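# Sort parcels into same-coloured trays with eight arms

## Task

Place every parcel inside the tray matching its colour, lying flat on that tray's floor.

## Robot and tools

Robots: eight identical i2rt Big YAM arms, arm1 to arm8. Each has six joints, a two-finger gripper and a wrist camera (armN_cam_wrist). Fixed room cameras cam_arm1 to cam_arm8 are not carried by any robot. Base (foot) poses, scene frame, metres: arm1 (-2.151,-0.606,0.766) quat_wxyz (0.978,-0.005,-0.003,-0.210); arm2 (-0.854,-0.623,0.797) (0.324,0,0,0.946); arm3 (0.435,-0.612,0.752) (0.301,-0.002,-0.004,0.954); arm4 (1.688,-0.612,0.754) (0.889,-0.002,0.008,0.458); arm5 (2.165,0.644,0.790) (0.130,-0.001,-0.003,0.991); arm6 (0.850,0.628,0.817) (0.953,0,0,-0.304); arm7 (-0.424,0.615,0.799) (0.949,0.001,0.001,-0.314); arm8 (-1.661,0.655,0.757) (0.464,0,0,-0.886). Each foot faces its own +x. Table tops are at z=0.720. Reach is about 1.0 m from the joint1 axis.

Frame: one shared scene frame, origin on the floor, +z up. The hand point lies between the finger pads, about 1 cm behind the tips. Fingers point along the hand's +z and open and close along its y. Printed hand positions may be off, more so at long reach. hand_target is the hand pose implied by the joint targets currently held.

Tool move: arguments are arm1..arm8 (each optional; an omitted arm gets nothing new) plus cameras (list of names, or "all"; [] for none; omitted means all). Each arm's object can hold:
- joints: absolute joint targets by name. joint1_rad -2.879..2.879 (base yaw, + counter-clockwise from above); joint2_rad 0..3.141 (shoulder, 0 is upper arm back, + lifts it forward); joint3_rad 0..3.019 (elbow, 0 folded); joint4_rad -1.692..1.57 (wrist pitch, + tips fingers up); joint5_rad -1.57..1.57 (sideways, + to the arm's right); joint6_rad -2.094..2.094 (roll, + clockwise seen from behind); gripper_m 0..0.093 (fingertip gap in metres). Done tolerances: ±0.045, 0.14, 0.09, 0.055, 0.03, 0.035 rad, gripper ±0.003 m.
- target: one absolute hand pose of 7 numbers [x, y, z, qw, qx, qy, qz], metres and unit quaternion in the scene frame. The hand follows a straight line to it from its hand_target. With target, joints may contain only gripper_m, otherwise the call is refused.
- speed: top path speed, 0.002..0.5 m/s, default 0.25; rotation capped at twice that in rad/s. Only valid with target.
All motions in one call start together; all hand paths end together, paced by the slowest. Paths last 0.5 to 10 s (stopped after 10), actions at most 15 s. Each step clips the path to within 100 mm and 20 degrees of the measured hand; the hand lags, strays and often ends a centimetre or more off. Paths do not avoid objects or other arms. Unknown keys make a call invalid; out-of-range values get it refused, and a refusal or stop cancels the rest of that reply's move, wait and finished_scene calls.

Results: per-arm state (joint_positions, Joint velocities, torques, hand, hand_target, joint_status, hand_status, on_its_own), a "pictures" line listing image order, and a "move" line such as "move: arm1 done; arm2 time_out". Arms not named appear under "as last shown" with "not commanded". Status words: done; off_target (resting away, maybe still pushing); time_out (joints keep a nearby target and push on; send the reported positions to relax); not_followed with "joint command not followed" or "pose unreachable" (a self/arm-collision check withheld it; may keep trying); limit_stop_at_motor_heat. Torques are in joint order, include gravity, and joints 3 and 4 wrap at ±28 N m.

Gripper: a hard part grips with the reading up to 0.005 m narrower (or 0.002 wider) than it is; full force from about 0.005 m below the first-touch reading. Closed empty reads 0.000-0.003. To release, command well above the reading.

Tool wait: seconds 0..10, cameras as in move; returns state and images. Tool zoom_image: camera name and region [x0,y0,x1,y1] pixels, max 504x504, of that camera's latest image (672x504). Tool finished_scene: scene 1 or 2; irreversible, goal must hold without the robot; its result gives the next scene's task. Camera intrinsics and T_world_to_cam were given for projection; room cameras may have moved up to 2.3 degrees and 9 mm.

Avoid: robots pressing or hitting each other (including a gripper closing on another's fingers), knocking objects out of the work area, drops, releasing moving parts, slams and hard pushes. Arms keep pushing when blocked; holding loads, stretching or pushing heats motors (MOTOR HOT at 85 °C, arm collapses at 100 °C for 30-60 s). Loose objects may occasionally be nudged. The scene keeps running while you think.

Each tool is called after ">>>" by a JSON object that holds its "method" and its "body", one argument or row to a line.

## Session

>>> {"method": "move", "body": {
  "cameras": ["cam_arm1","cam_arm2","cam_arm3","cam_arm4","cam_arm5","cam_arm6","cam_arm7","cam_arm8"]
}}

Scene clock: 0.00 s.
Joint torques (N m): no reading
Heat: arm1: hottest joint1_rad 32 °C; arm2: hottest joint2_rad 29 °C; arm3: hottest joint1_rad 31 °C; arm4: hottest gripper 32 °C; arm5: hottest joint6_rad 30 °C; arm6: hottest joint2_rad 30 °C; arm7: hottest joint5_rad 29 °C; arm8: hottest joint1_rad 31 °C.
Joint velocities: within noise
arm1.joint_positions: joint1_rad=-0.028 joint2_rad=+0.521 joint3_rad=+1.431 joint4_rad=-1.508 joint5_rad=+0.032 joint6_rad=-0.133 gripper_m=+0.09396
arm1.joint_status: not commanded
arm1.hand: x=-2.0073 y=-0.6778 z=+1.3083 quat_wxyz=(-0.446, -0.145, -0.870, +0.152) (m; scene frame)
arm1.hand_target: x=-2.0101 y=-0.6764 z=+1.3161 quat_wxyz=(-0.454, -0.145, -0.865, +0.155) (m; scene frame)
arm1.hand_status: not commanded
arm2.joint_positions: joint1_rad=+0.020 joint2_rad=+0.528 joint3_rad=+1.425 joint4_rad=-1.340 joint5_rad=+0.175 joint6_rad=+0.036 gripper_m=+0.09396
arm2.joint_status: not commanded
arm2.hand: x=-0.9859 y=-0.4872 z=+1.3715 quat_wxyz=(-0.230, +0.778, -0.324, -0.487) (m; scene frame)
arm2.hand_target: x=-0.9833 y=-0.4891 z=+1.3817 quat_wxyz=(-0.232, +0.772, -0.322, -0.497) (m; scene frame)
arm2.hand_status: not commanded
arm3.joint_positions: joint1_rad=+0.084 joint2_rad=+0.623 joint3_rad=+1.443 joint4_rad=-1.225 joint5_rad=+0.214 joint6_rad=-0.288 gripper_m=+0.09396
arm3.joint_status: not commanded
arm3.hand: x=+0.2458 y=-0.4641 z=+1.3420 quat_wxyz=(-0.302, +0.818, -0.155, -0.465) (m; scene frame)
arm3.hand_target: x=+0.2487 y=-0.4659 z=+1.3553 quat_wxyz=(-0.306, +0.809, -0.155, -0.477) (m; scene frame)
arm3.hand_status: not commanded
arm4.joint_positions: joint1_rad=+0.299 joint2_rad=+0.615 joint3_rad=+1.406 joint4_rad=-1.263 joint5_rad=-0.166 joint6_rad=-0.115 gripper_m=+0.09396
arm4.joint_status: not commanded
arm4.hand: x=+1.7423 y=-0.3720 z=+1.3161 quat_wxyz=(-0.394, +0.570, -0.636, -0.340) (m; scene frame)
arm4.hand_target: x=+1.7413 y=-0.3753 z=+1.3284 quat_wxyz=(-0.404, +0.566, -0.630, -0.346) (m; scene frame)
arm4.hand_status: not commanded
arm5.joint_positions: joint1_rad=-0.422 joint2_rad=+0.625 joint3_rad=+1.427 joint4_rad=-1.371 joint5_rad=+0.120 joint6_rad=-0.097 gripper_m=+0.09396
arm5.joint_status: not commanded
arm5.hand: x=+2.0004 y=+0.7998 z=+1.3402 quat_wxyz=(-0.234, +0.830, -0.279, -0.422) (m; scene frame)
arm5.hand_target: x=+2.0022 y=+0.7982 z=+1.3527 quat_wxyz=(-0.238, +0.823, -0.277, -0.434) (m; scene frame)
arm5.hand_status: not commanded
arm6.joint_positions: joint1_rad=+0.075 joint2_rad=+0.549 joint3_rad=+1.411 joint4_rad=-1.315 joint5_rad=-0.143 joint6_rad=+0.201 gripper_m=+0.09396
arm6.joint_status: not commanded
arm6.hand: x=+1.0364 y=+0.5443 z=+1.3862 quat_wxyz=(-0.531, -0.272, -0.802, +0.030) (m; scene frame)
arm6.hand_target: x=+1.0336 y=+0.5460 z=+1.3993 quat_wxyz=(-0.544, -0.268, -0.794, +0.033) (m; scene frame)
arm6.hand_status: not commanded
arm7.joint_positions: joint1_rad=-0.146 joint2_rad=+0.496 joint3_rad=+1.379 joint4_rad=-1.460 joint5_rad=-0.022 joint6_rad=+0.046 gripper_m=+0.09396
arm7.joint_status: not commanded
arm7.hand: x=-0.3012 y=+0.4957 z=+1.3304 quat_wxyz=(-0.447, -0.351, -0.807, +0.162) (m; scene frame)
arm7.hand_target: x=-0.3031 y=+0.4977 z=+1.3404 quat_wxyz=(-0.457, -0.348, -0.801, +0.166) (m; scene frame)
arm7.hand_status: not commanded
arm8.joint_positions: joint1_rad=-0.237 joint2_rad=+0.447 joint3_rad=+1.428 joint4_rad=-1.458 joint5_rad=-0.190 joint6_rad=-0.420 gripper_m=+0.09396
arm8.joint_status: not commanded
arm8.hand: x=-1.7428 y=+0.5401 z=+1.3190 quat_wxyz=(-0.160, -0.687, -0.503, +0.499) (m; scene frame)
arm8.hand_target: x=-1.7406 y=+0.5420 z=+1.3271 quat_wxyz=(-0.161, -0.682, -0.500, +0.508) (m; scene frame)
arm8.hand_status: not commanded
pictures: cam_arm1, cam_arm2, cam_arm3, cam_arm4, cam_arm5, cam_arm6, cam_arm7, cam_arm8

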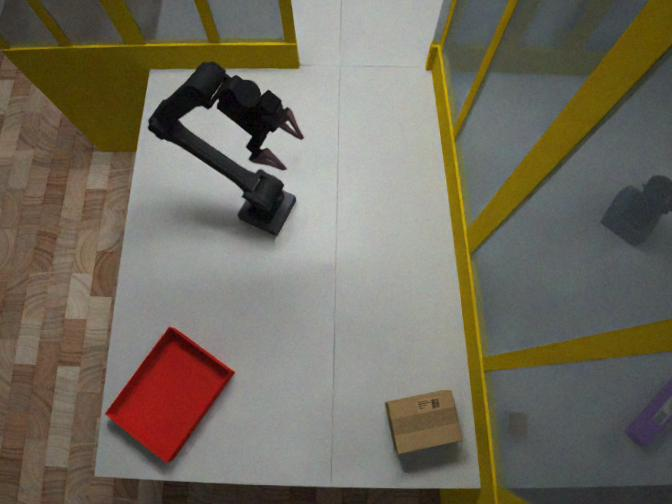

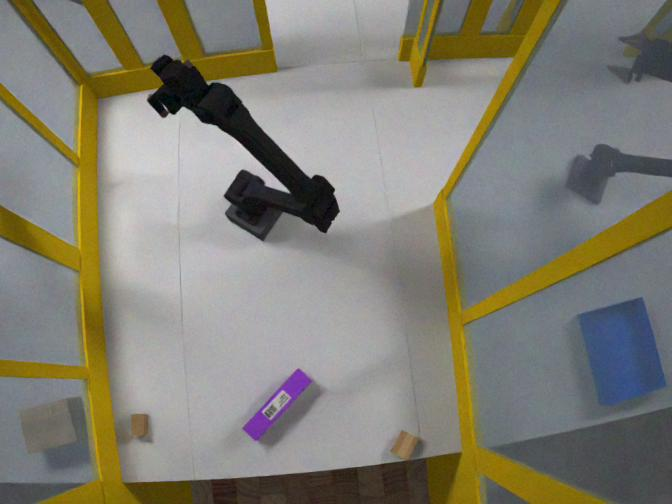

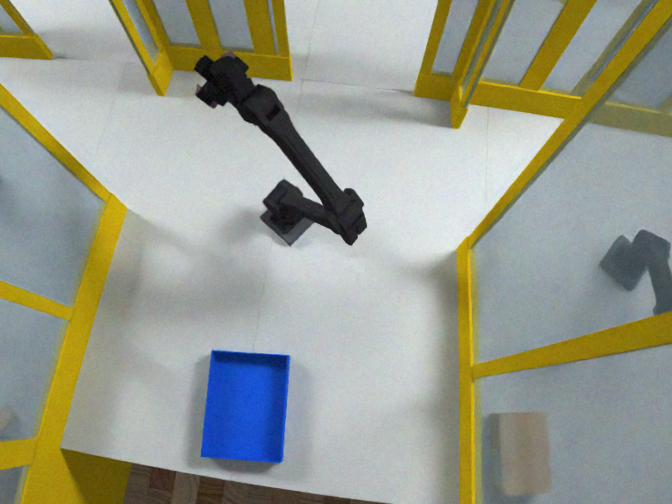

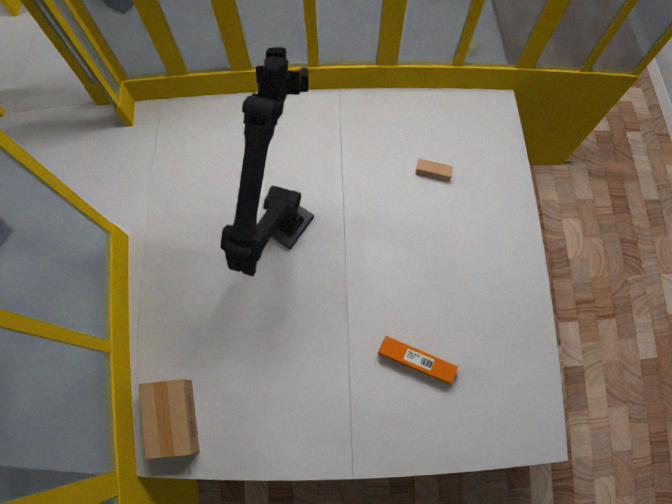

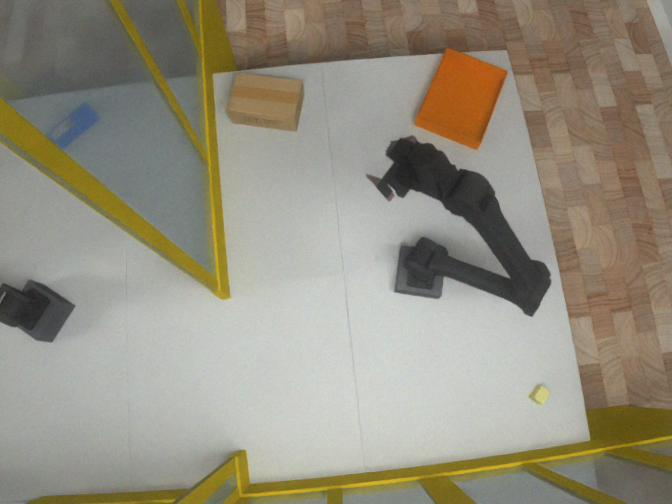

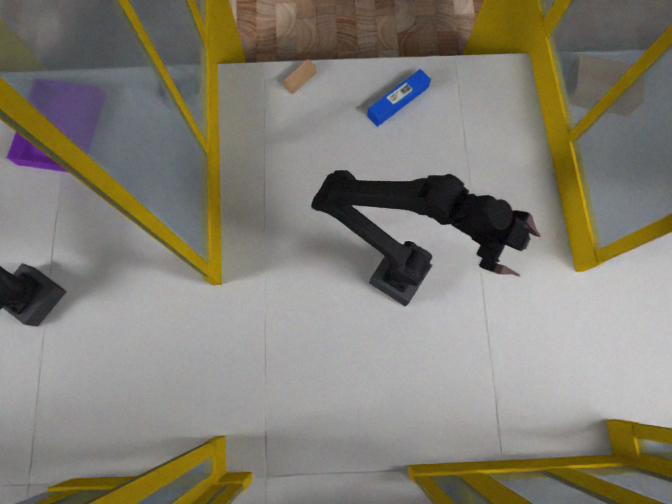

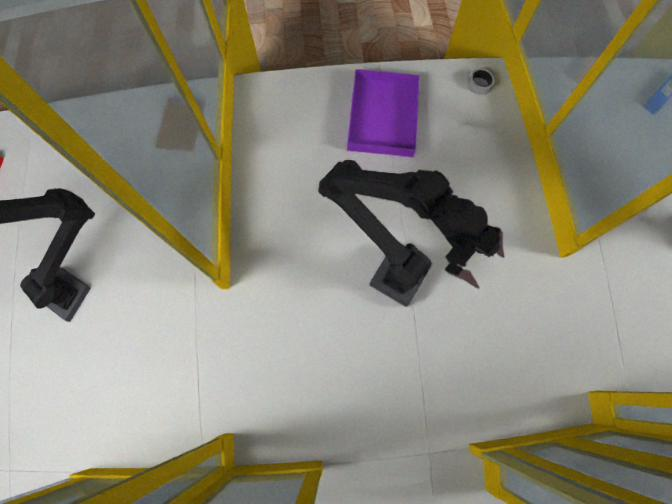

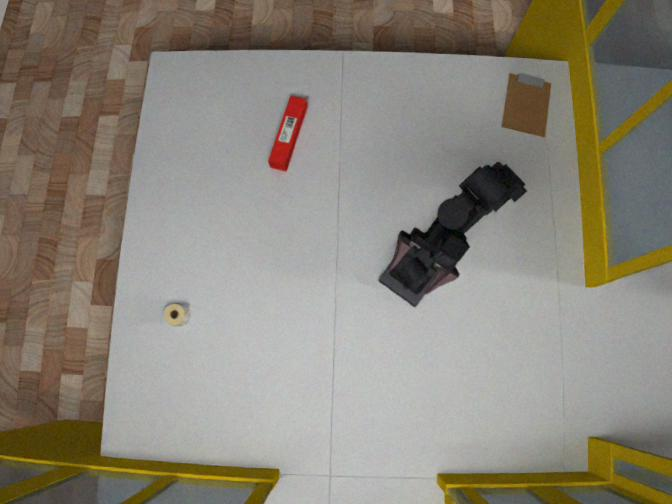

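>>> {"method": "zoom_image", "body": {
  "camera": "cam_arm4",
  "region": [360, 310, 480, 400]
}}

>>> {"method": "zoom_image", "body": {
  "camera": "cam_arm2",
  "region": [220, 360, 340, 450]
}}

>>> {"method": "zoom_image", "body": {
  "camera": "cam_arm6",
  "region": [340, 50, 460, 140]
}}

>>> {"method": "zoom_image", "body": {
  "camera": "cam_arm8",
  "region": [230, 85, 350, 175]
}}

>>> {"method": "zoom_image", "body": {
  "camera": "cam_arm3",
  "region": [170, 0, 554, 220]
}}

>>> {"method": "zoom_image", "body": {
  "camera": "cam_arm5",
  "region": [0, 250, 300, 504]
}}

>>> {"method": "zoom_image", "body": {
  "camera": "cam_arm4",
  "region": [0, 0, 250, 250]
}}

Scaled by 4.200.

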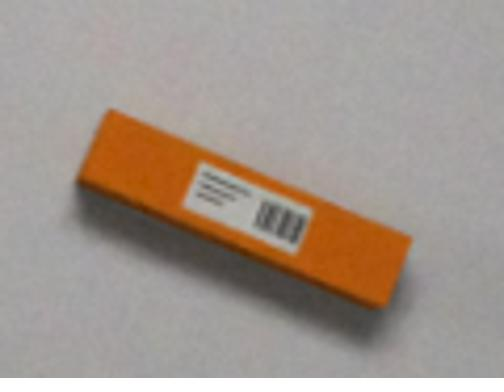

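Scaled by 4.200.

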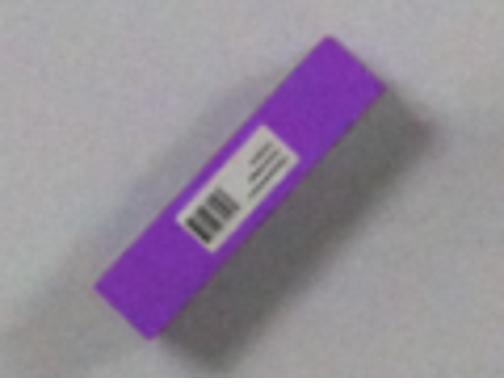

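Scaled by 4.200.

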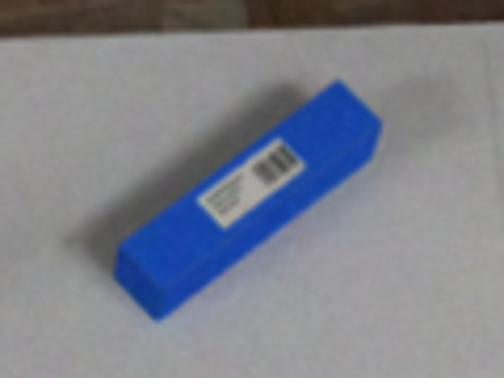

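Scaled by 4.200.

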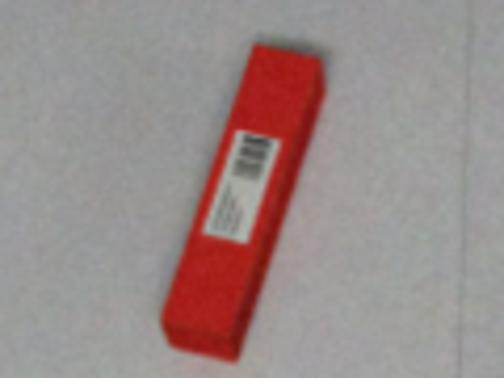

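Scaled by 1.312.

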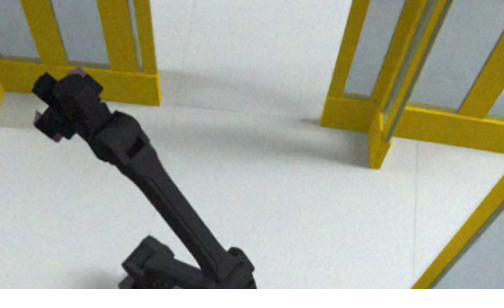

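Scaled by 1.680.

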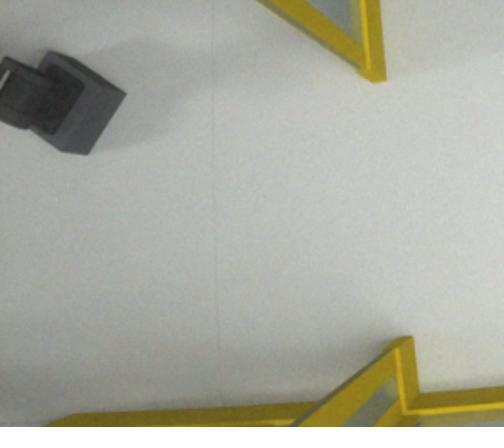

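Scaled by 2.016.

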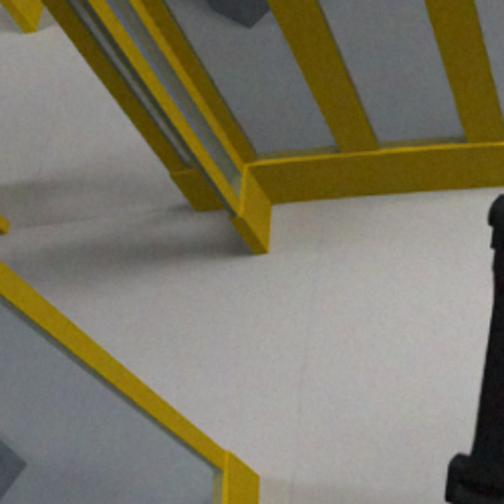

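>>> {"method": "move", "body": {
  "arm4": {"joints":{"joint1_rad":-1.822}},
  "arm2": {"joints":{"joint1_rad":2.248}},
  "arm6": {"joints":{"joint1_rad":2.119}},
  "arm8": {"joints":{"joint1_rad":-1.831}},
  "arm1": {"joints":{"joint1_rad":1.456}},
  "arm7": {"joints":{"joint1_rad":-1.07}},
  "arm3": {"joints":{"joint1_rad":-1.208}},
  "arm5": {"joints":{"joint1_rad":0.639}},
  "cameras": []
}}

Scene clock: 138.93 s.
Joint torques (N m): arm1=[2.37 4.54 8.01 1.69 0.08 0.02] | arm2=[0.79 3.72 8.12 2.21 0.06 -0.06] | arm3=[-1.67 0.97 9.89 1.73 -0.06 -0.02] | arm4=[-1.44 2.37 10.8 1.95 -0.12 0.05] | arm5=[0.09 2.96 7.56 1.76 -0.09 -0.04] | arm6=[0.15 3.66 9.13 1.72 0.01 -0.12] | arm7=[-1.03 2.37 9.8 1.48 -0.07 0.1] | arm8=[1.03 6.18 8.54 1.42 -0.15 -0.03]
Heat: arm1: hottest joint1_rad 31 °C; arm2: hottest joint3_rad 34 °C; arm3: hottest joint1_rad 30 °C; arm4: hottest joint3_rad 41 °C; arm5: hottest joint3_rad 34 °C; arm6: hottest joint3_rad 31 °C; arm7: hottest joint3_rad 38 °C; arm8: hottest joint1_rad 30 °C.
move: arm1 done; arm2 done; arm3 done; arm4 done; arm5 done; arm6 done; arm7 done; arm8 done
Joint velocities: within noise
arm1.joint_positions: joint1_rad=+1.444 joint2_rad=+0.521 joint3_rad=+1.431 joint4_rad=-1.508 joint5_rad=+0.032 joint6_rad=-0.133 gripper_m=+0.09398
arm1.joint_status: all done
arm1.hand: x=-2.0618 y=-0.4631 z=+1.3059 quat_wxyz=(-0.427, +0.478, -0.745, -0.183) (m; scene frame)
arm1.hand_target: x=-2.0651 y=-0.4646 z=+1.3137 quat_wxyz=(-0.434, +0.480, -0.738, -0.190) (m; scene frame)
arm1.hand_status: not commanded
arm2.joint_positions: joint1_rad=+2.241 joint2_rad=+0.528 joint3_rad=+1.425 joint4_rad=-1.340 joint5_rad=+0.175 joint6_rad=+0.036 gripper_m=+0.09399
arm2.joint_status: all done
arm2.hand: x=-0.8826 y=-0.8111 z=+1.3712 quat_wxyz=(+0.334, +0.636, +0.554, -0.421) (m; scene frame)
arm2.hand_target: x=-0.8814 y=-0.8081 z=+1.3813 quat_wxyz=(+0.343, +0.630, +0.551, -0.427) (m; scene frame)
arm2.hand_status: not commanded
arm3.joint_positions: joint1_rad=-1.195 joint2_rad=+0.623 joint3_rad=+1.443 joint4_rad=-1.225 joint5_rad=+0.214 joint6_rad=-0.288 gripper_m=+0.09397
arm3.joint_status: all done
arm3.hand: x=+0.5230 y=-0.3933 z=+1.3440 quat_wxyz=(-0.522, +0.561, -0.612, -0.197) (m; scene frame)
arm3.hand_target: x=+0.5250 y=-0.3980 z=+1.3573 quat_wxyz=(-0.534, +0.550, -0.610, -0.201) (m; scene frame)
arm3.hand_status: not commanded
arm4.joint_positions: joint1_rad=-1.806 joint2_rad=+0.615 joint3_rad=+1.406 joint4_rad=-1.263 joint5_rad=-0.166 joint6_rad=-0.115 gripper_m=+0.09399
arm4.joint_status: all done
arm4.hand: x=+1.8713 y=-0.7664 z=+1.3185 quat_wxyz=(-0.490, -0.263, -0.810, +0.185) (m; scene frame)
arm4.hand_target: x=+1.8666 y=-0.7664 z=+1.3307 quat_wxyz=(-0.499, -0.266, -0.802, +0.195) (m; scene frame)
arm4.hand_status: not commanded
arm5.joint_positions: joint1_rad=+0.632 joint2_rad=+0.625 joint3_rad=+1.427 joint4_rad=-1.371 joint5_rad=+0.119 joint6_rad=-0.097 gripper_m=+0.09397
arm5.joint_status: all done
arm5.hand: x=+1.9442 y=+0.5783 z=+1.3387 quat_wxyz=(+0.011, +0.860, +0.177, -0.479) (m; scene frame)
arm5.hand_target: x=+1.9468 y=+0.5776 z=+1.3512 quat_wxyz=(+0.015, +0.852, +0.177, -0.492) (m; scene frame)
arm5.hand_status: not commanded
arm6.joint_positions: joint1_rad=+2.109 joint2_rad=+0.549 joint3_rad=+1.411 joint4_rad=-1.315 joint5_rad=-0.143 joint6_rad=+0.201 gripper_m=+0.09399
arm6.joint_status: all done
arm6.hand: x=+0.8426 y=+0.8321 z=+1.3863 quat_wxyz=(-0.305, +0.539, -0.653, -0.436) (m; scene frame)
arm6.hand_target: x=+0.8404 y=+0.8288 z=+1.3993 quat_wxyz=(-0.312, +0.538, -0.643, -0.447) (m; scene frame)
arm6.hand_status: not commanded
arm7.joint_positions: joint1_rad=-1.061 joint2_rad=+0.496 joint3_rad=+1.379 joint4_rad=-1.460 joint5_rad=-0.022 joint6_rad=+0.046 gripper_m=+0.09397
arm7.joint_status: all done
arm7.hand: x=-0.4421 y=+0.4448 z=+1.3303 quat_wxyz=(-0.329, -0.671, -0.569, +0.344) (m; scene frame)
arm7.hand_target: x=-0.4433 y=+0.4477 z=+1.3403 quat_wxyz=(-0.334, -0.669, -0.563, +0.353) (m; scene frame)
arm7.hand_status: not commanded
arm8.joint_positions: joint1_rad=-1.824 joint2_rad=+0.447 joint3_rad=+1.428 joint4_rad=-1.458 joint5_rad=-0.190 joint6_rad=-0.420 gripper_m=+0.09398
arm8.joint_status: all done
arm8.hand: x=-1.7754 y=+0.7394 z=+1.3188 quat_wxyz=(+0.243, -0.841, +0.138, +0.464) (m; scene frame)
arm8.hand_target: x=-1.7730 y=+0.7379 z=+1.3269 quat_wxyz=(+0.251, -0.835, +0.138, +0.470) (m; scene frame)
arm8.hand_status: not commanded
pictures: none
No camera images: "cameras" was empty.

>>> {"method": "move", "body": {
  "arm4": {"target":[2.1375,-1.146,0.93,0,0.2054,0.9787,0],"speed":0.4},
  "arm2": {"target":[-0.845,-1.279,0.93,0,0.9397,0.342,0],"speed":0.4},
  "arm6": {"target":[0.904,1.384,0.93,0,-0.328,0.9447,0],"speed":0.4},
  "arm8": {"target":[-2.080,1.147,0.93,0,-0.628,0.778,0],"speed":0.4},
  "cameras": ["arm4_cam_wrist","arm2_cam_wrist","arm6_cam_wrist","arm8_cam_wrist"]
}}

Scene clock: 151.00 s.
Joint torques (N m): arm1=[2.2 4.19 8.03 1.74 0.09 0.02] | arm2=[-0.21 -23.88 11.96 0.06 -0.07 0.09] | arm3=[-1.73 1.03 9.91 1.69 -0.05 0] | arm4=[1.03 -18.37 15.25 -0.25 -0.02 -0.04] | arm5=[0.09 2.84 7.38 1.7 -0.08 -0.06] | arm6=[-1.26 -19.96 12.85 -0.18 0.04 0] | arm7=[-1.08 2.26 9.81 1.51 -0.07 0.11] | arm8=[1.26 -19.72 14.17 -0.66 -0.11 0.04]
Heat: arm1: hottest joint1_rad 31 °C; arm2: hottest joint3_rad 34 °C; arm3: hottest joint1_rad 30 °C; arm4: hottest joint3_rad 42 °C; arm5: hottest joint3_rad 34 °C; arm6: hottest joint3_rad 32 °C; arm7: hottest joint3_rad 39 °C; arm8: hottest joint3_rad 31 °C.
move: arm2 off_target; arm4 off_target; arm6 off_target; arm8 off_target
Joint velocities: within noise
arm1, arm3, arm5, arm7: as last shown
arm2.joint_positions: joint1_rad=+2.251 joint2_rad=+2.106 joint3_rad=+1.953 joint4_rad=-1.451 joint5_rad=+0.003 joint6_rad=+0.872 gripper_m=+0.09399
arm2.joint_status: not commanded
arm2.hand: x=-0.8429 y=-1.2657 z=+0.9146 quat_wxyz=(-0.016, +0.936, +0.351, +0.004) (m; scene frame)
arm2.hand_target: x=-0.8451 y=-1.2782 z=+0.9302 quat_wxyz=(+0.001, +0.940, +0.342, +0.000) (m; scene frame)
arm2.hand_status: off_target (0.020 m and 2.2 deg from the pose sent, 0.644 m and 76.2 deg at the start)
arm4.joint_positions: joint1_rad=-1.847 joint2_rad=+2.246 joint3_rad=+2.331 joint4_rad=-1.679 joint5_rad=-0.018 joint6_rad=-0.456 gripper_m=+0.09399
arm4.joint_status: not commanded
arm4.hand: x=+2.1212 y=-1.1436 z=+0.9244 quat_wxyz=(+0.008, -0.218, -0.976, -0.008) (m; scene frame)
arm4.hand_target: x=+2.1369 y=-1.1452 z=+0.9299 quat_wxyz=(-0.001, -0.206, -0.979, +0.000) (m; scene frame)
arm4.hand_status: off_target (0.017 m and 2.0 deg from the pose sent, 0.605 m and 64.2 deg at the start)
arm6.joint_positions: joint1_rad=+2.128 joint2_rad=+2.519 joint3_rad=+2.650 joint4_rad=-1.698 joint5_rad=+0.002 joint6_rad=+0.823 gripper_m=+0.09399
arm6.joint_status: not commanded
arm6.hand: x=+0.8968 y=+1.3753 z=+0.9167 quat_wxyz=(-0.001, +0.337, -0.942, -0.001) (m; scene frame)
arm6.hand_target: x=+0.9040 y=+1.3827 z=+0.9299 quat_wxyz=(-0.007, +0.328, -0.944, -0.017) (m; scene frame)
arm6.hand_status: off_target (0.017 m and 1.1 deg from the pose sent, 0.719 m and 75.0 deg at the start; a joint's target at an end of its range on 32 of 115 steps)
arm8.joint_positions: joint1_rad=-1.824 joint2_rad=+2.052 joint3_rad=+1.991 joint4_rad=-1.530 joint5_rad=+0.004 joint6_rad=+0.911 gripper_m=+0.09398
arm8.joint_status: not commanded
arm8.hand: x=-2.0739 y=+1.1359 z=+0.9227 quat_wxyz=(+0.002, -0.633, +0.774, -0.010) (m; scene frame)
arm8.hand_target: x=-2.0795 y=+1.1466 z=+0.9300 quat_wxyz=(+0.000, -0.628, +0.778, +0.001) (m; scene frame)
arm8.hand_status: off_target (0.015 m and 1.4 deg from the pose sent, 0.640 m and 101.1 deg at the start)
pictures: arm2_cam_wrist, arm4_cam_wrist, arm6_cam_wrist, arm8_cam_wrist
camera_calibration:
arm2_cam_wrist: T_world_to_cam=[[-0.653545, 0.755806, 0.0404544, 0.367579], [0.621643, 0.505507, 0.59835, 0.620896], [0.431787, 0.416197, -0.800213, 1.74315], [0, 0, 0, 1]] pos_world=[-0.898417, -1.31718, 1.00851]
arm4_cam_wrist: T_world_to_cam=[[-0.412695, -0.910869, -0.000715673, -0.168122], [-0.731329, 0.330881, 0.596385, 1.38319], [-0.542992, 0.246649, -0.802698, 2.30078], [0, 0, 0, 1]] pos_world=[2.19149, -1.17829, 1.02179]
arm6_cam_wrist: T_world_to_cam=[[0.639559, -0.768719, 0.00601315, 0.476715], [-0.632334, -0.521609, 0.572781, 0.765286], [-0.437171, -0.370129, -0.819686, 1.77688], [0, 0, 0, 1]] pos_world=[0.955828, 1.42331, 1.01527]
arm8_cam_wrist: T_world_to_cam=[[0.979085, -0.203291, 0.00803632, 2.25506], [-0.167453, -0.782791, 0.599332, -0.00684933], [-0.115548, -0.588142, -0.800461, 1.28761], [0, 0, 0, 1]] pos_world=[-2.06026, 1.21037, 1.01666]

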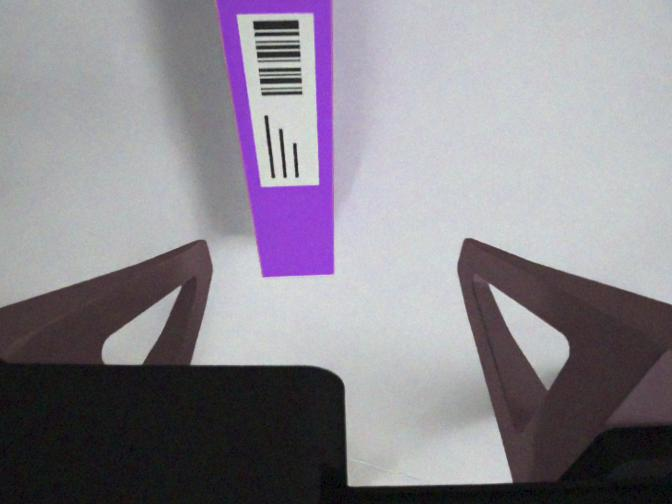

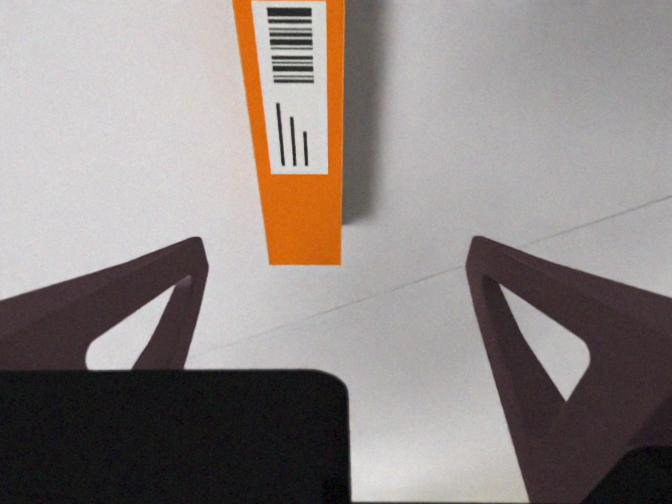

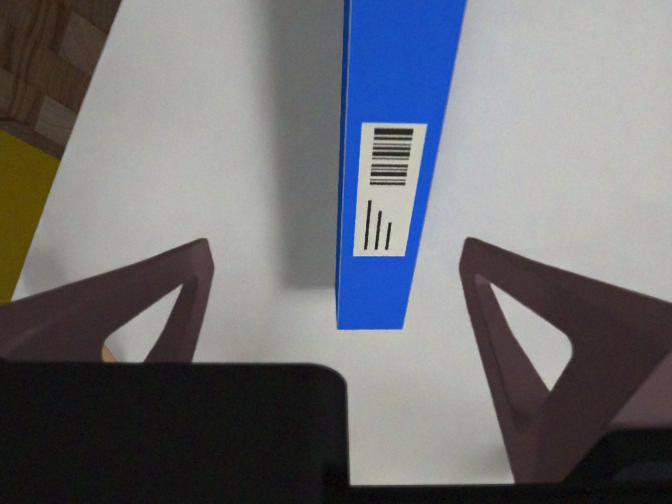

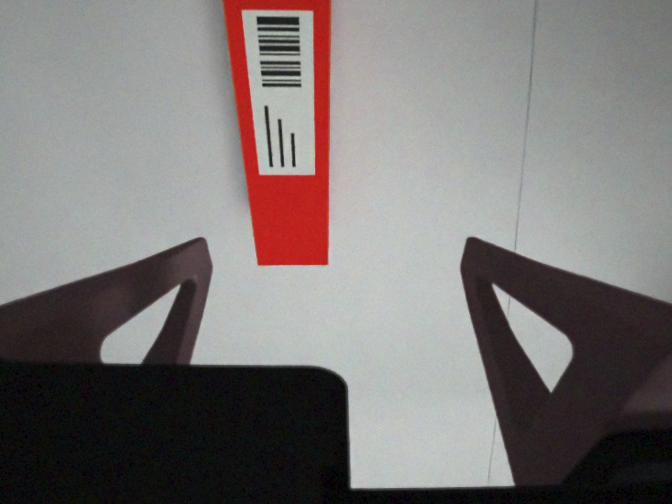

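>>> {"method": "move", "body": {
  "arm4": {"target":[2.149,-1.135,0.86,0,0.2054,0.9787,0],"speed":0.2},
  "arm2": {"target":[-0.837,-1.293,0.86,0,0.9397,0.342,0],"speed":0.2},
  "arm6": {"target":[0.9,1.32,0.86,0,-0.328,0.9447,0],"speed":0.2},
  "arm8": {"target":[-2.099,1.16,0.86,0,-0.62,0.785,0],"speed":0.2},
  "cameras": ["arm4_cam_wrist","arm2_cam_wrist","arm6_cam_wrist","arm8_cam_wrist","cam_arm6","cam_arm2"]
}}

Scene clock: 200.43 s.
Joint torques (N m): arm1=[2.02 4.6 7.88 1.78 0.1 0] | arm2=[0.79 -24.88 8.54 0.91 -0.06 0.09] | arm3=[-1.67 1.08 9.89 1.72 -0.06 -0.01] | arm4=[0.67 -19.14 9.94 0.75 -0.02 0.11] | arm5=[-0.5 2.84 7.35 1.91 -0.07 -0.07] | arm6=[-1.32 -20.89 8.09 0.46 0.04 0] | arm7=[-1.08 2.32 9.8 1.5 -0.08 0.11] | arm8=[2.37 -21.13 11.6 0.17 -0.11 0.05]
Heat: arm1: hottest joint3_rad 32 °C; arm2: hottest joint3_rad 42 °C; arm3: hottest joint1_rad 30 °C; arm4: hottest joint3_rad 46 °C; arm5: hottest joint3_rad 34 °C; arm6: hottest joint2_rad 38 °C; arm7: hottest joint3_rad 39 °C; arm8: hottest joint3_rad 40 °C.
move: arm2 done; arm4 off_target; arm6 off_target; arm8 done
Joint velocities: within noise
arm1, arm3, arm5, arm7: as last shown
arm2.joint_positions: joint1_rad=+2.251 joint2_rad=+2.191 joint3_rad=+1.953 joint4_rad=-1.348 joint5_rad=+0.003 joint6_rad=+0.884 gripper_m=+0.09399
arm2.joint_status: not commanded
arm2.hand: x=-0.8421 y=-1.2874 z=+0.8599 quat_wxyz=(-0.008, +0.938, +0.346, +0.001) (m; scene frame)
arm2.hand_target: x=-0.8369 y=-1.2929 z=+0.8601 quat_wxyz=(+0.000, +0.940, +0.342, +0.000) (m; scene frame)
arm2.hand_status: done (0.008 m and 1.1 deg from the pose sent, 0.061 m and 2.3 deg at the start)
arm4.joint_positions: joint1_rad=-1.818 joint2_rad=+2.247 joint3_rad=+2.202 joint4_rad=-1.515 joint5_rad=-0.018 joint6_rad=-0.449 gripper_m=+0.09399
arm4.joint_status: not commanded
arm4.hand: x=+2.1418 y=-1.1388 z=+0.8739 quat_wxyz=(-0.005, -0.207, -0.978, +0.002) (m; scene frame)
arm4.hand_target: x=+2.1488 y=-1.1347 z=+0.8603 quat_wxyz=(+0.000, -0.205, -0.979, +0.000) (m; scene frame)
arm4.hand_status: off_target (0.016 m and 0.6 deg from the pose sent, 0.071 m and 1.9 deg at the start)
arm6.joint_positions: joint1_rad=+2.128 joint2_rad=+2.314 joint3_rad=+2.060 joint4_rad=-1.360 joint5_rad=+0.002 joint6_rad=+0.823 gripper_m=+0.09399
arm6.joint_status: not commanded
arm6.hand: x=+0.8930 y=+1.3139 z=+0.8386 quat_wxyz=(+0.008, +0.337, -0.941, +0.021) (m; scene frame)
arm6.hand_target: x=+0.8999 y=+1.3197 z=+0.8600 quat_wxyz=(+0.000, +0.328, -0.945, +0.000) (m; scene frame)
arm6.hand_status: off_target (0.023 m and 2.7 deg from the pose sent, 0.079 m and 1.1 deg at the start)
arm8.joint_positions: joint1_rad=-1.824 joint2_rad=+2.151 joint3_rad=+1.991 joint4_rad=-1.430 joint5_rad=+0.004 joint6_rad=+0.941 gripper_m=+0.09398
arm8.joint_status: not commanded
arm8.hand: x=-2.0902 y=+1.1547 z=+0.8602 quat_wxyz=(+0.002, -0.621, +0.783, -0.010) (m; scene frame)
arm8.hand_target: x=-2.0988 y=+1.1598 z=+0.8600 quat_wxyz=(+0.000, -0.620, +0.785, +0.000) (m; scene frame)
arm8.hand_status: done (0.010 m and 1.2 deg from the pose sent, 0.072 m and 2.3 deg at the start)
pictures: arm2_cam_wrist, arm4_cam_wrist, arm6_cam_wrist, arm8_cam_wrist, cam_arm2, cam_arm6
camera_calibration:
arm2_cam_wrist: T_world_to_cam=[[-0.644793, 0.763874, 0.0271613, 0.415949], [0.627256, 0.508497, 0.589899, 0.68002], [0.436797, 0.3974, -0.80702, 1.69403], [0, 0, 0, 1]] pos_world=[-0.898292, -1.33673, 0.954673]
arm4_cam_wrist: T_world_to_cam=[[-0.39244, -0.919665, 0.0143974, -0.221922], [-0.750631, 0.329278, 0.572826, 1.48683], [-0.531548, 0.213993, -0.819551, 2.22331], [0, 0, 0, 1]] pos_world=[2.21077, -1.16945, 0.973616]
arm6_cam_wrist: T_world_to_cam=[[0.63937, -0.767862, 0.039919, 0.402962], [-0.630844, -0.494183, 0.59818, 0.71689], [-0.439592, -0.407641, -0.800367, 1.7237], [0, 0, 0, 1]] pos_world=[0.95233, 1.36635, 0.93468]
arm8_cam_wrist: T_world_to_cam=[[0.972431, -0.233062, 0.00771525, 2.29612], [-0.191203, -0.777968, 0.598504, -0.01188], [-0.133486, -0.583479, -0.801083, 1.20445], [0, 0, 0, 1]] pos_world=[-2.07431, 1.22867, 0.954259]

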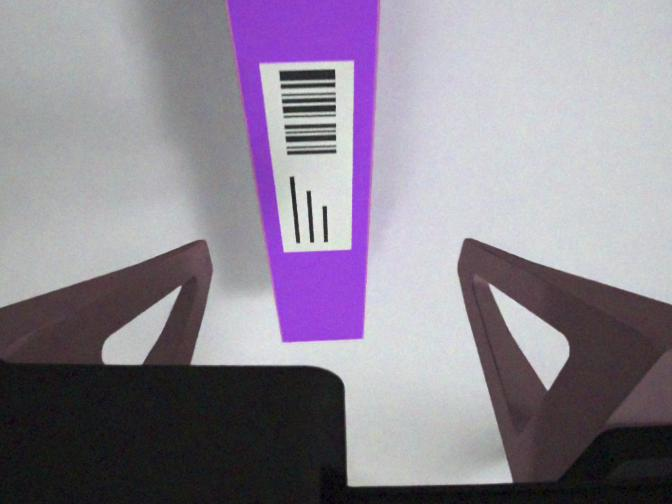

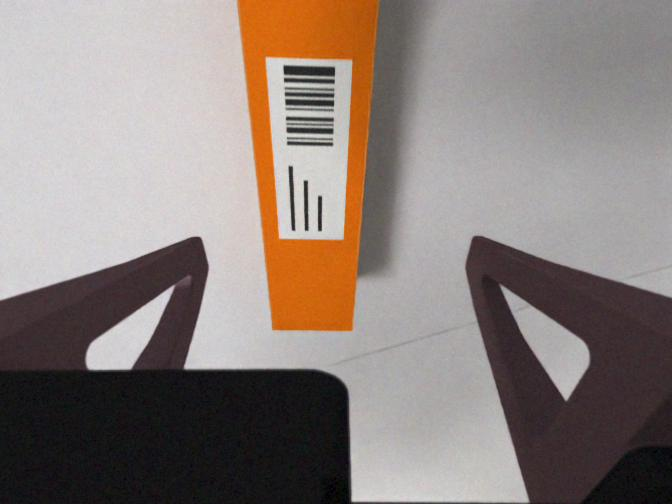

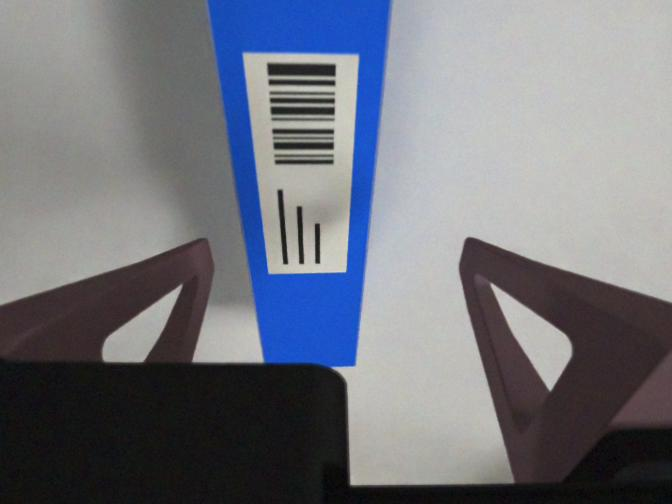

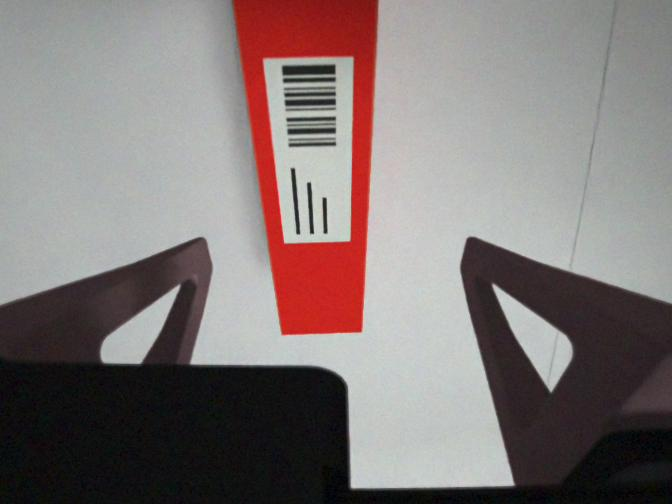

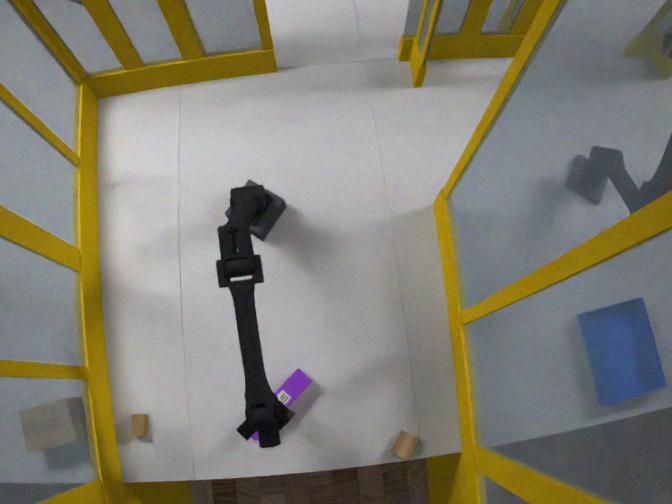

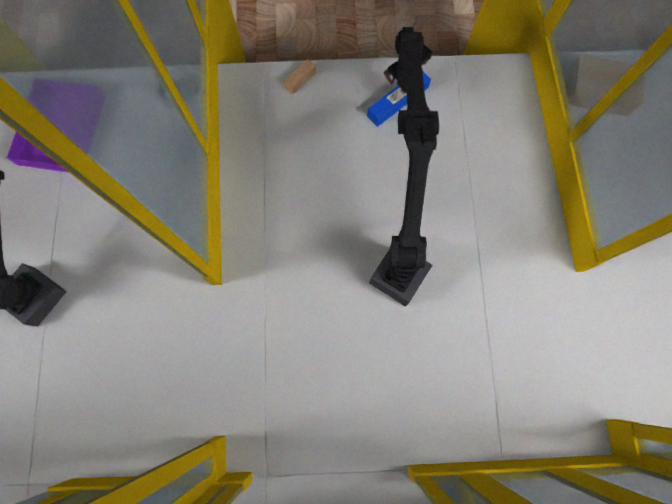

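>>> {"method": "move", "body": {
  "arm4": {"target":[2.1535,-1.127,0.775,0,0.2054,0.9787,0],"speed":0.15},
  "arm2": {"target":[-0.83,-1.3005,0.79,0,0.9397,0.342,0],"speed":0.15},
  "arm6": {"target":[0.899,1.3375,0.81,0,-0.328,0.9447,0],"speed":0.15},
  "arm8": {"target":[-2.112,1.164,0.79,0,-0.62,0.785,0],"speed":0.15},
  "cameras": ["arm4_cam_wrist","arm2_cam_wrist","arm6_cam_wrist","arm8_cam_wrist"]
}}

Scene clock: 220.40 s.
Joint torques (N m): arm1=[2.55 4.31 7.9 1.8 0.09 0.01] | arm2=[0.62 -25.52 7.99 0.9 -0.06 0.07] | arm3=[-1.61 0.91 9.91 1.65 -0.06 -0.01] | arm4=[0.85 -18.96 9.91 0.75 -0.03 0.1] | arm5=[0.09 2.9 7.45 1.69 -0.08 -0.04] | arm6=[-1.08 -18.61 11.29 0.44 0.04 0.01] | arm7=[-1.2 2.32 9.76 1.47 -0.07 0.11] | arm8=[2.61 -21.89 9.84 0.23 -0.11 0.02]
Heat: arm1: hottest joint3_rad 32 °C; arm2: hottest joint3_rad 40 °C; arm3: hottest joint1_rad 30 °C; arm4: hottest joint3_rad 44 °C; arm5: hottest joint3_rad 35 °C; arm6: hottest joint2_rad 39 °C; arm7: hottest joint3_rad 40 °C; arm8: hottest joint2_rad 39 °C.
move: arm2 done; arm4 off_target; arm6 off_target; arm8 done
Joint velocities: within noise
arm1, arm3, arm5, arm7: as last shown
arm2.joint_positions: joint1_rad=+2.262 joint2_rad=+2.277 joint3_rad=+1.916 joint4_rad=-1.223 joint5_rad=+0.003 joint6_rad=+0.894 gripper_m=+0.09399
arm2.joint_status: not commanded
arm2.hand: x=-0.8343 y=-1.2960 z=+0.7904 quat_wxyz=(-0.007, +0.938, +0.347, +0.001) (m; scene frame)
arm2.hand_target: x=-0.8299 y=-1.3004 z=+0.7899 quat_wxyz=(+0.000, +0.940, +0.342, +0.000) (m; scene frame)
arm2.hand_status: done (0.006 m and 1.0 deg from the pose sent, 0.072 m and 1.1 deg at the start)
arm4.joint_positions: joint1_rad=-1.806 joint2_rad=+2.282 joint3_rad=+2.041 joint4_rad=-1.320 joint5_rad=-0.018 joint6_rad=-0.435 gripper_m=+0.09399
arm4.joint_status: not commanded
arm4.hand: x=+2.1459 y=-1.1325 z=+0.7895 quat_wxyz=(-0.005, -0.208, -0.978, +0.002) (m; scene frame)
arm4.hand_target: x=+2.1532 y=-1.1267 z=+0.7751 quat_wxyz=(+0.000, -0.205, -0.979, +0.000) (m; scene frame)
arm4.hand_status: off_target (0.017 m and 0.6 deg from the pose sent, 0.100 m and 0.6 deg at the start)
arm6.joint_positions: joint1_rad=+2.128 joint2_rad=+2.377 joint3_rad=+2.060 joint4_rad=-1.306 joint5_rad=+0.002 joint6_rad=+0.825 gripper_m=+0.09399
arm6.joint_status: not commanded
arm6.hand: x=+0.8933 y=+1.3191 z=+0.7959 quat_wxyz=(+0.010, +0.335, -0.942, +0.024) (m; scene frame)
arm6.hand_target: x=+0.8989 y=+1.3365 z=+0.8106 quat_wxyz=(+0.000, +0.328, -0.945, +0.000) (m; scene frame)
arm6.hand_status: off_target (0.024 m and 3.1 deg from the pose sent, 0.038 m and 2.7 deg at the start)
arm8.joint_positions: joint1_rad=-1.816 joint2_rad=+2.232 joint3_rad=+1.966 joint4_rad=-1.305 joint5_rad=+0.004 joint6_rad=+0.951 gripper_m=+0.09398
arm8.joint_status: not commanded
arm8.hand: x=-2.1060 y=+1.1647 z=+0.7985 quat_wxyz=(+0.002, -0.621, +0.784, +0.000) (m; scene frame)
arm8.hand_target: x=-2.1119 y=+1.1638 z=+0.7901 quat_wxyz=(+0.000, -0.620, +0.785, +0.000) (m; scene frame)
arm8.hand_status: done (0.010 m and 0.2 deg from the pose sent, 0.074 m and 1.2 deg at the start)
pictures: arm2_cam_wrist, arm4_cam_wrist, arm6_cam_wrist, arm8_cam_wrist
camera_calibration:
arm2_cam_wrist: T_world_to_cam=[[-0.646035, 0.762885, 0.0254078, 0.42846], [0.626453, 0.510894, 0.588679, 0.723871], [0.436114, 0.396224, -0.807967, 1.63655], [0, 0, 0, 1]] pos_world=[-0.890395, -1.34513, 0.885268]
arm4_cam_wrist: T_world_to_cam=[[-0.394205, -0.918916, 0.0139711, -0.208368], [-0.749852, 0.330393, 0.573204, 1.53547], [-0.531342, 0.215483, -0.819294, 2.15593], [0, 0, 0, 1]] pos_world=[2.21477, -1.16335, 0.889115]
arm6_cam_wrist: T_world_to_cam=[[0.637598, -0.768991, 0.0460711, 0.406717], [-0.631725, -0.487685, 0.602567, 0.733911], [-0.4409, -0.4133, -0.796737, 1.69749], [0, 0, 0, 1]] pos_world=[0.95273, 1.37225, 0.891481]
arm8_cam_wrist: T_world_to_cam=[[0.97189, -0.235308, -0.00777282, 2.32801], [-0.185624, -0.786153, 0.589498, 0.0583134], [-0.144824, -0.571484, -0.807732, 1.12613], [0, 0, 0, 1]] pos_world=[-2.08865, 1.23721, 0.893334]

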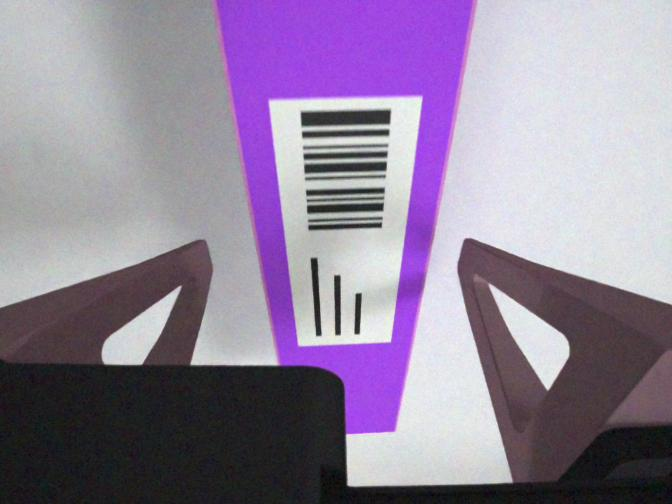

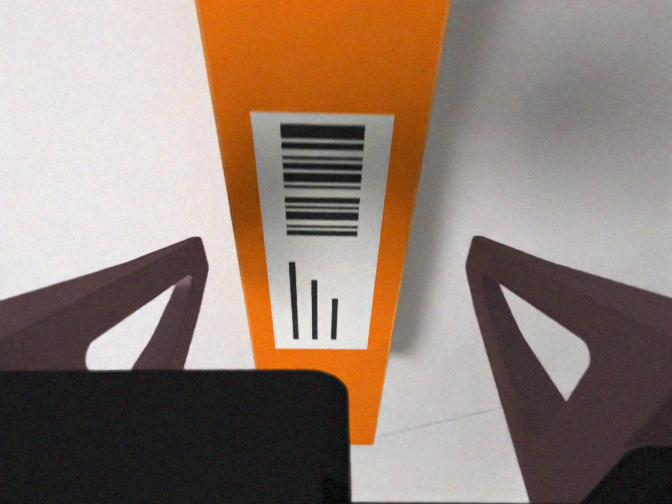

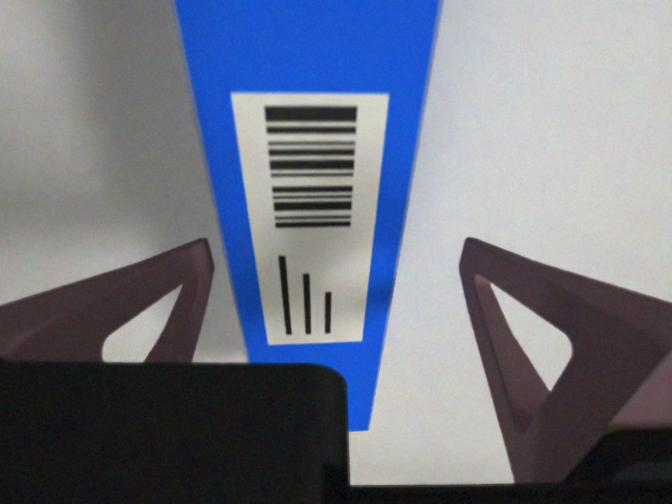

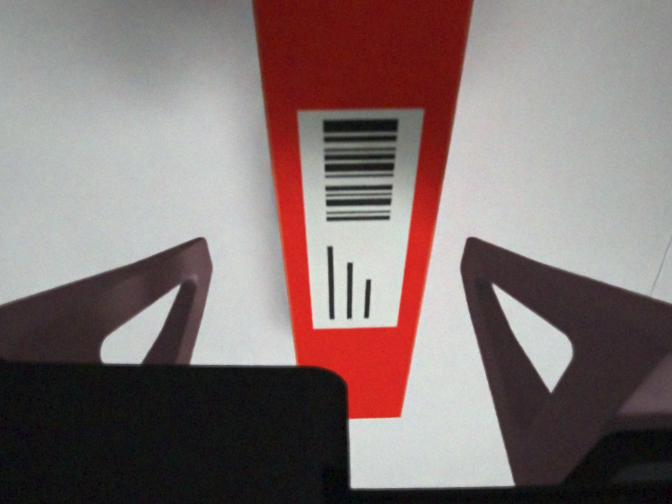

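>>> {"method": "move", "body": {
  "arm4": {"target":[2.152,-1.129,0.732,0,0.2054,0.9787,0],"speed":0.15},
  "arm2": {"target":[-0.832,-1.298,0.747,0,0.9397,0.342,0],"speed":0.15},
  "arm6": {"target":[0.894,1.343,0.762,0,-0.328,0.9447,0],"speed":0.15},
  "arm8": {"target":[-2.103,1.162,0.742,0,-0.62,0.785,0],"speed":0.15},
  "cameras": ["arm6_cam_wrist","arm8_cam_wrist"]
}}

Scene clock: 236.20 s.
Joint torques (N m): arm1=[2.37 4.48 7.88 1.72 0.1 0.01] | arm2=[0.44 -25.29 7.49 0.92 -0.05 0.06] | arm3=[-1.73 0.97 9.92 1.69 -0.05 -0.01] | arm4=[0.62 -19.14 9.7 0.75 -0.03 0.1] | arm5=[0.15 3.14 7.57 1.95 -0.09 -0.06] | arm6=[-0.5 -18.84 10.81 0.46 0.09 -0.02] | arm7=[-1.03 2.43 9.77 1.43 -0.08 0.11] | arm8=[1.9 -21.01 8.77 0.27 -0.12 -0.03]
Heat: arm1: hottest joint3_rad 32 °C; arm2: hottest joint2_rad 38 °C; arm3: hottest joint1_rad 30 °C; arm4: hottest joint3_rad 44 °C; arm5: hottest joint3_rad 35 °C; arm6: hottest joint2_rad 37 °C; arm7: hottest joint3_rad 40 °C; arm8: hottest joint2_rad 36 °C.
move: arm2 done; arm4 off_target; arm6 off_target; arm8 off_target
Joint velocities: within noise
arm1, arm3, arm5, arm7: as last shown
arm2.joint_positions: joint1_rad=+2.262 joint2_rad=+2.315 joint3_rad=+1.879 joint4_rad=-1.138 joint5_rad=+0.003 joint6_rad=+0.894 gripper_m=+0.09399
arm2.joint_status: not commanded
arm2.hand: x=-0.8343 y=-1.2964 z=+0.7528 quat_wxyz=(-0.002, +0.938, +0.346, -0.001) (m; scene frame)
arm2.hand_target: x=-0.8319 y=-1.2980 z=+0.7471 quat_wxyz=(+0.000, +0.940, +0.342, +0.000) (m; scene frame)
arm2.hand_status: done (0.006 m and 0.6 deg from the pose sent, 0.044 m and 1.0 deg at the start)
arm4.joint_positions: joint1_rad=-1.806 joint2_rad=+2.325 joint3_rad=+2.002 joint4_rad=-1.238 joint5_rad=-0.018 joint6_rad=-0.434 gripper_m=+0.09399
arm4.joint_status: not commanded
arm4.hand: x=+2.1462 y=-1.1339 z=+0.7463 quat_wxyz=(-0.004, -0.208, -0.978, +0.002) (m; scene frame)
arm4.hand_target: x=+2.1518 y=-1.1287 z=+0.7321 quat_wxyz=(+0.000, -0.205, -0.979, +0.000) (m; scene frame)
arm4.hand_status: off_target (0.016 m and 0.6 deg from the pose sent, 0.058 m and 0.6 deg at the start)
arm6.joint_positions: joint1_rad=+2.128 joint2_rad=+2.444 joint3_rad=+2.060 joint4_rad=-1.234 joint5_rad=+0.001 joint6_rad=+0.835 gripper_m=+0.09399
arm6.joint_status: not commanded
arm6.hand: x=+0.8935 y=+1.3250 z=+0.7503 quat_wxyz=(+0.009, +0.331, -0.943, +0.022) (m; scene frame)
arm6.hand_target: x=+0.8939 y=+1.3423 z=+0.7626 quat_wxyz=(+0.000, +0.328, -0.945, +0.000) (m; scene frame)
arm6.hand_status: off_target (0.021 m and 2.7 deg from the pose sent, 0.041 m and 3.1 deg at the start)
arm8.joint_positions: joint1_rad=-1.816 joint2_rad=+2.250 joint3_rad=+1.888 joint4_rad=-1.193 joint5_rad=+0.004 joint6_rad=+0.952 gripper_m=+0.09398
arm8.joint_status: not commanded
arm8.hand: x=-2.1040 y=+1.1624 z=+0.7582 quat_wxyz=(+0.001, -0.620, +0.784, +0.007) (m; scene frame)
arm8.hand_target: x=-2.1028 y=+1.1617 z=+0.7421 quat_wxyz=(+0.000, -0.620, +0.785, +0.000) (m; scene frame)
arm8.hand_status: off_target (0.016 m and 0.8 deg from the pose sent, 0.057 m and 0.2 deg at the start)
pictures: arm6_cam_wrist, arm8_cam_wrist
camera_calibration:
arm6_cam_wrist: T_world_to_cam=[[0.630217, -0.775283, 0.0419714, 0.431293], [-0.636159, -0.484623, 0.600369, 0.765907], [-0.445116, -0.405063, -0.798621, 1.65799], [0, 0, 0, 1]] pos_world=[0.953429, 1.37714, 0.846181]
arm8_cam_wrist: T_world_to_cam=[[0.97166, -0.235517, -0.0202268, 2.33451], [-0.180044, -0.792807, 0.582273, 0.105491], [-0.153171, -0.562129, -0.812742, 1.06789], [0, 0, 0, 1]] pos_world=[-2.08578, 1.23374, 0.853714]

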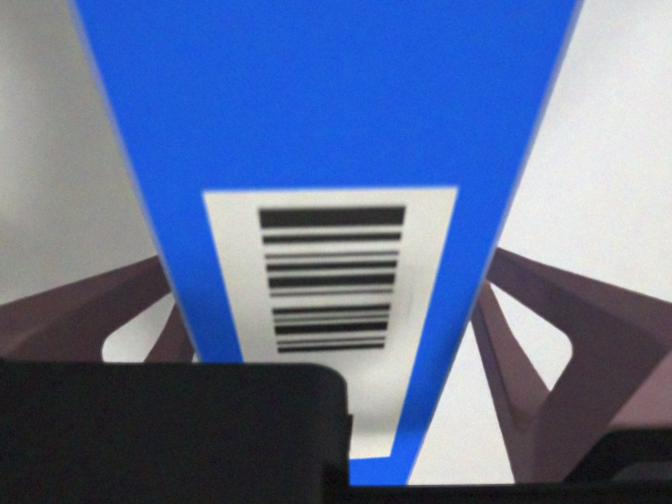

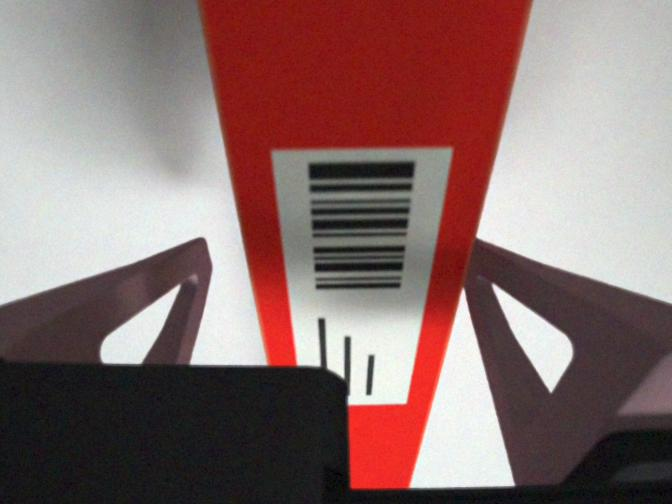

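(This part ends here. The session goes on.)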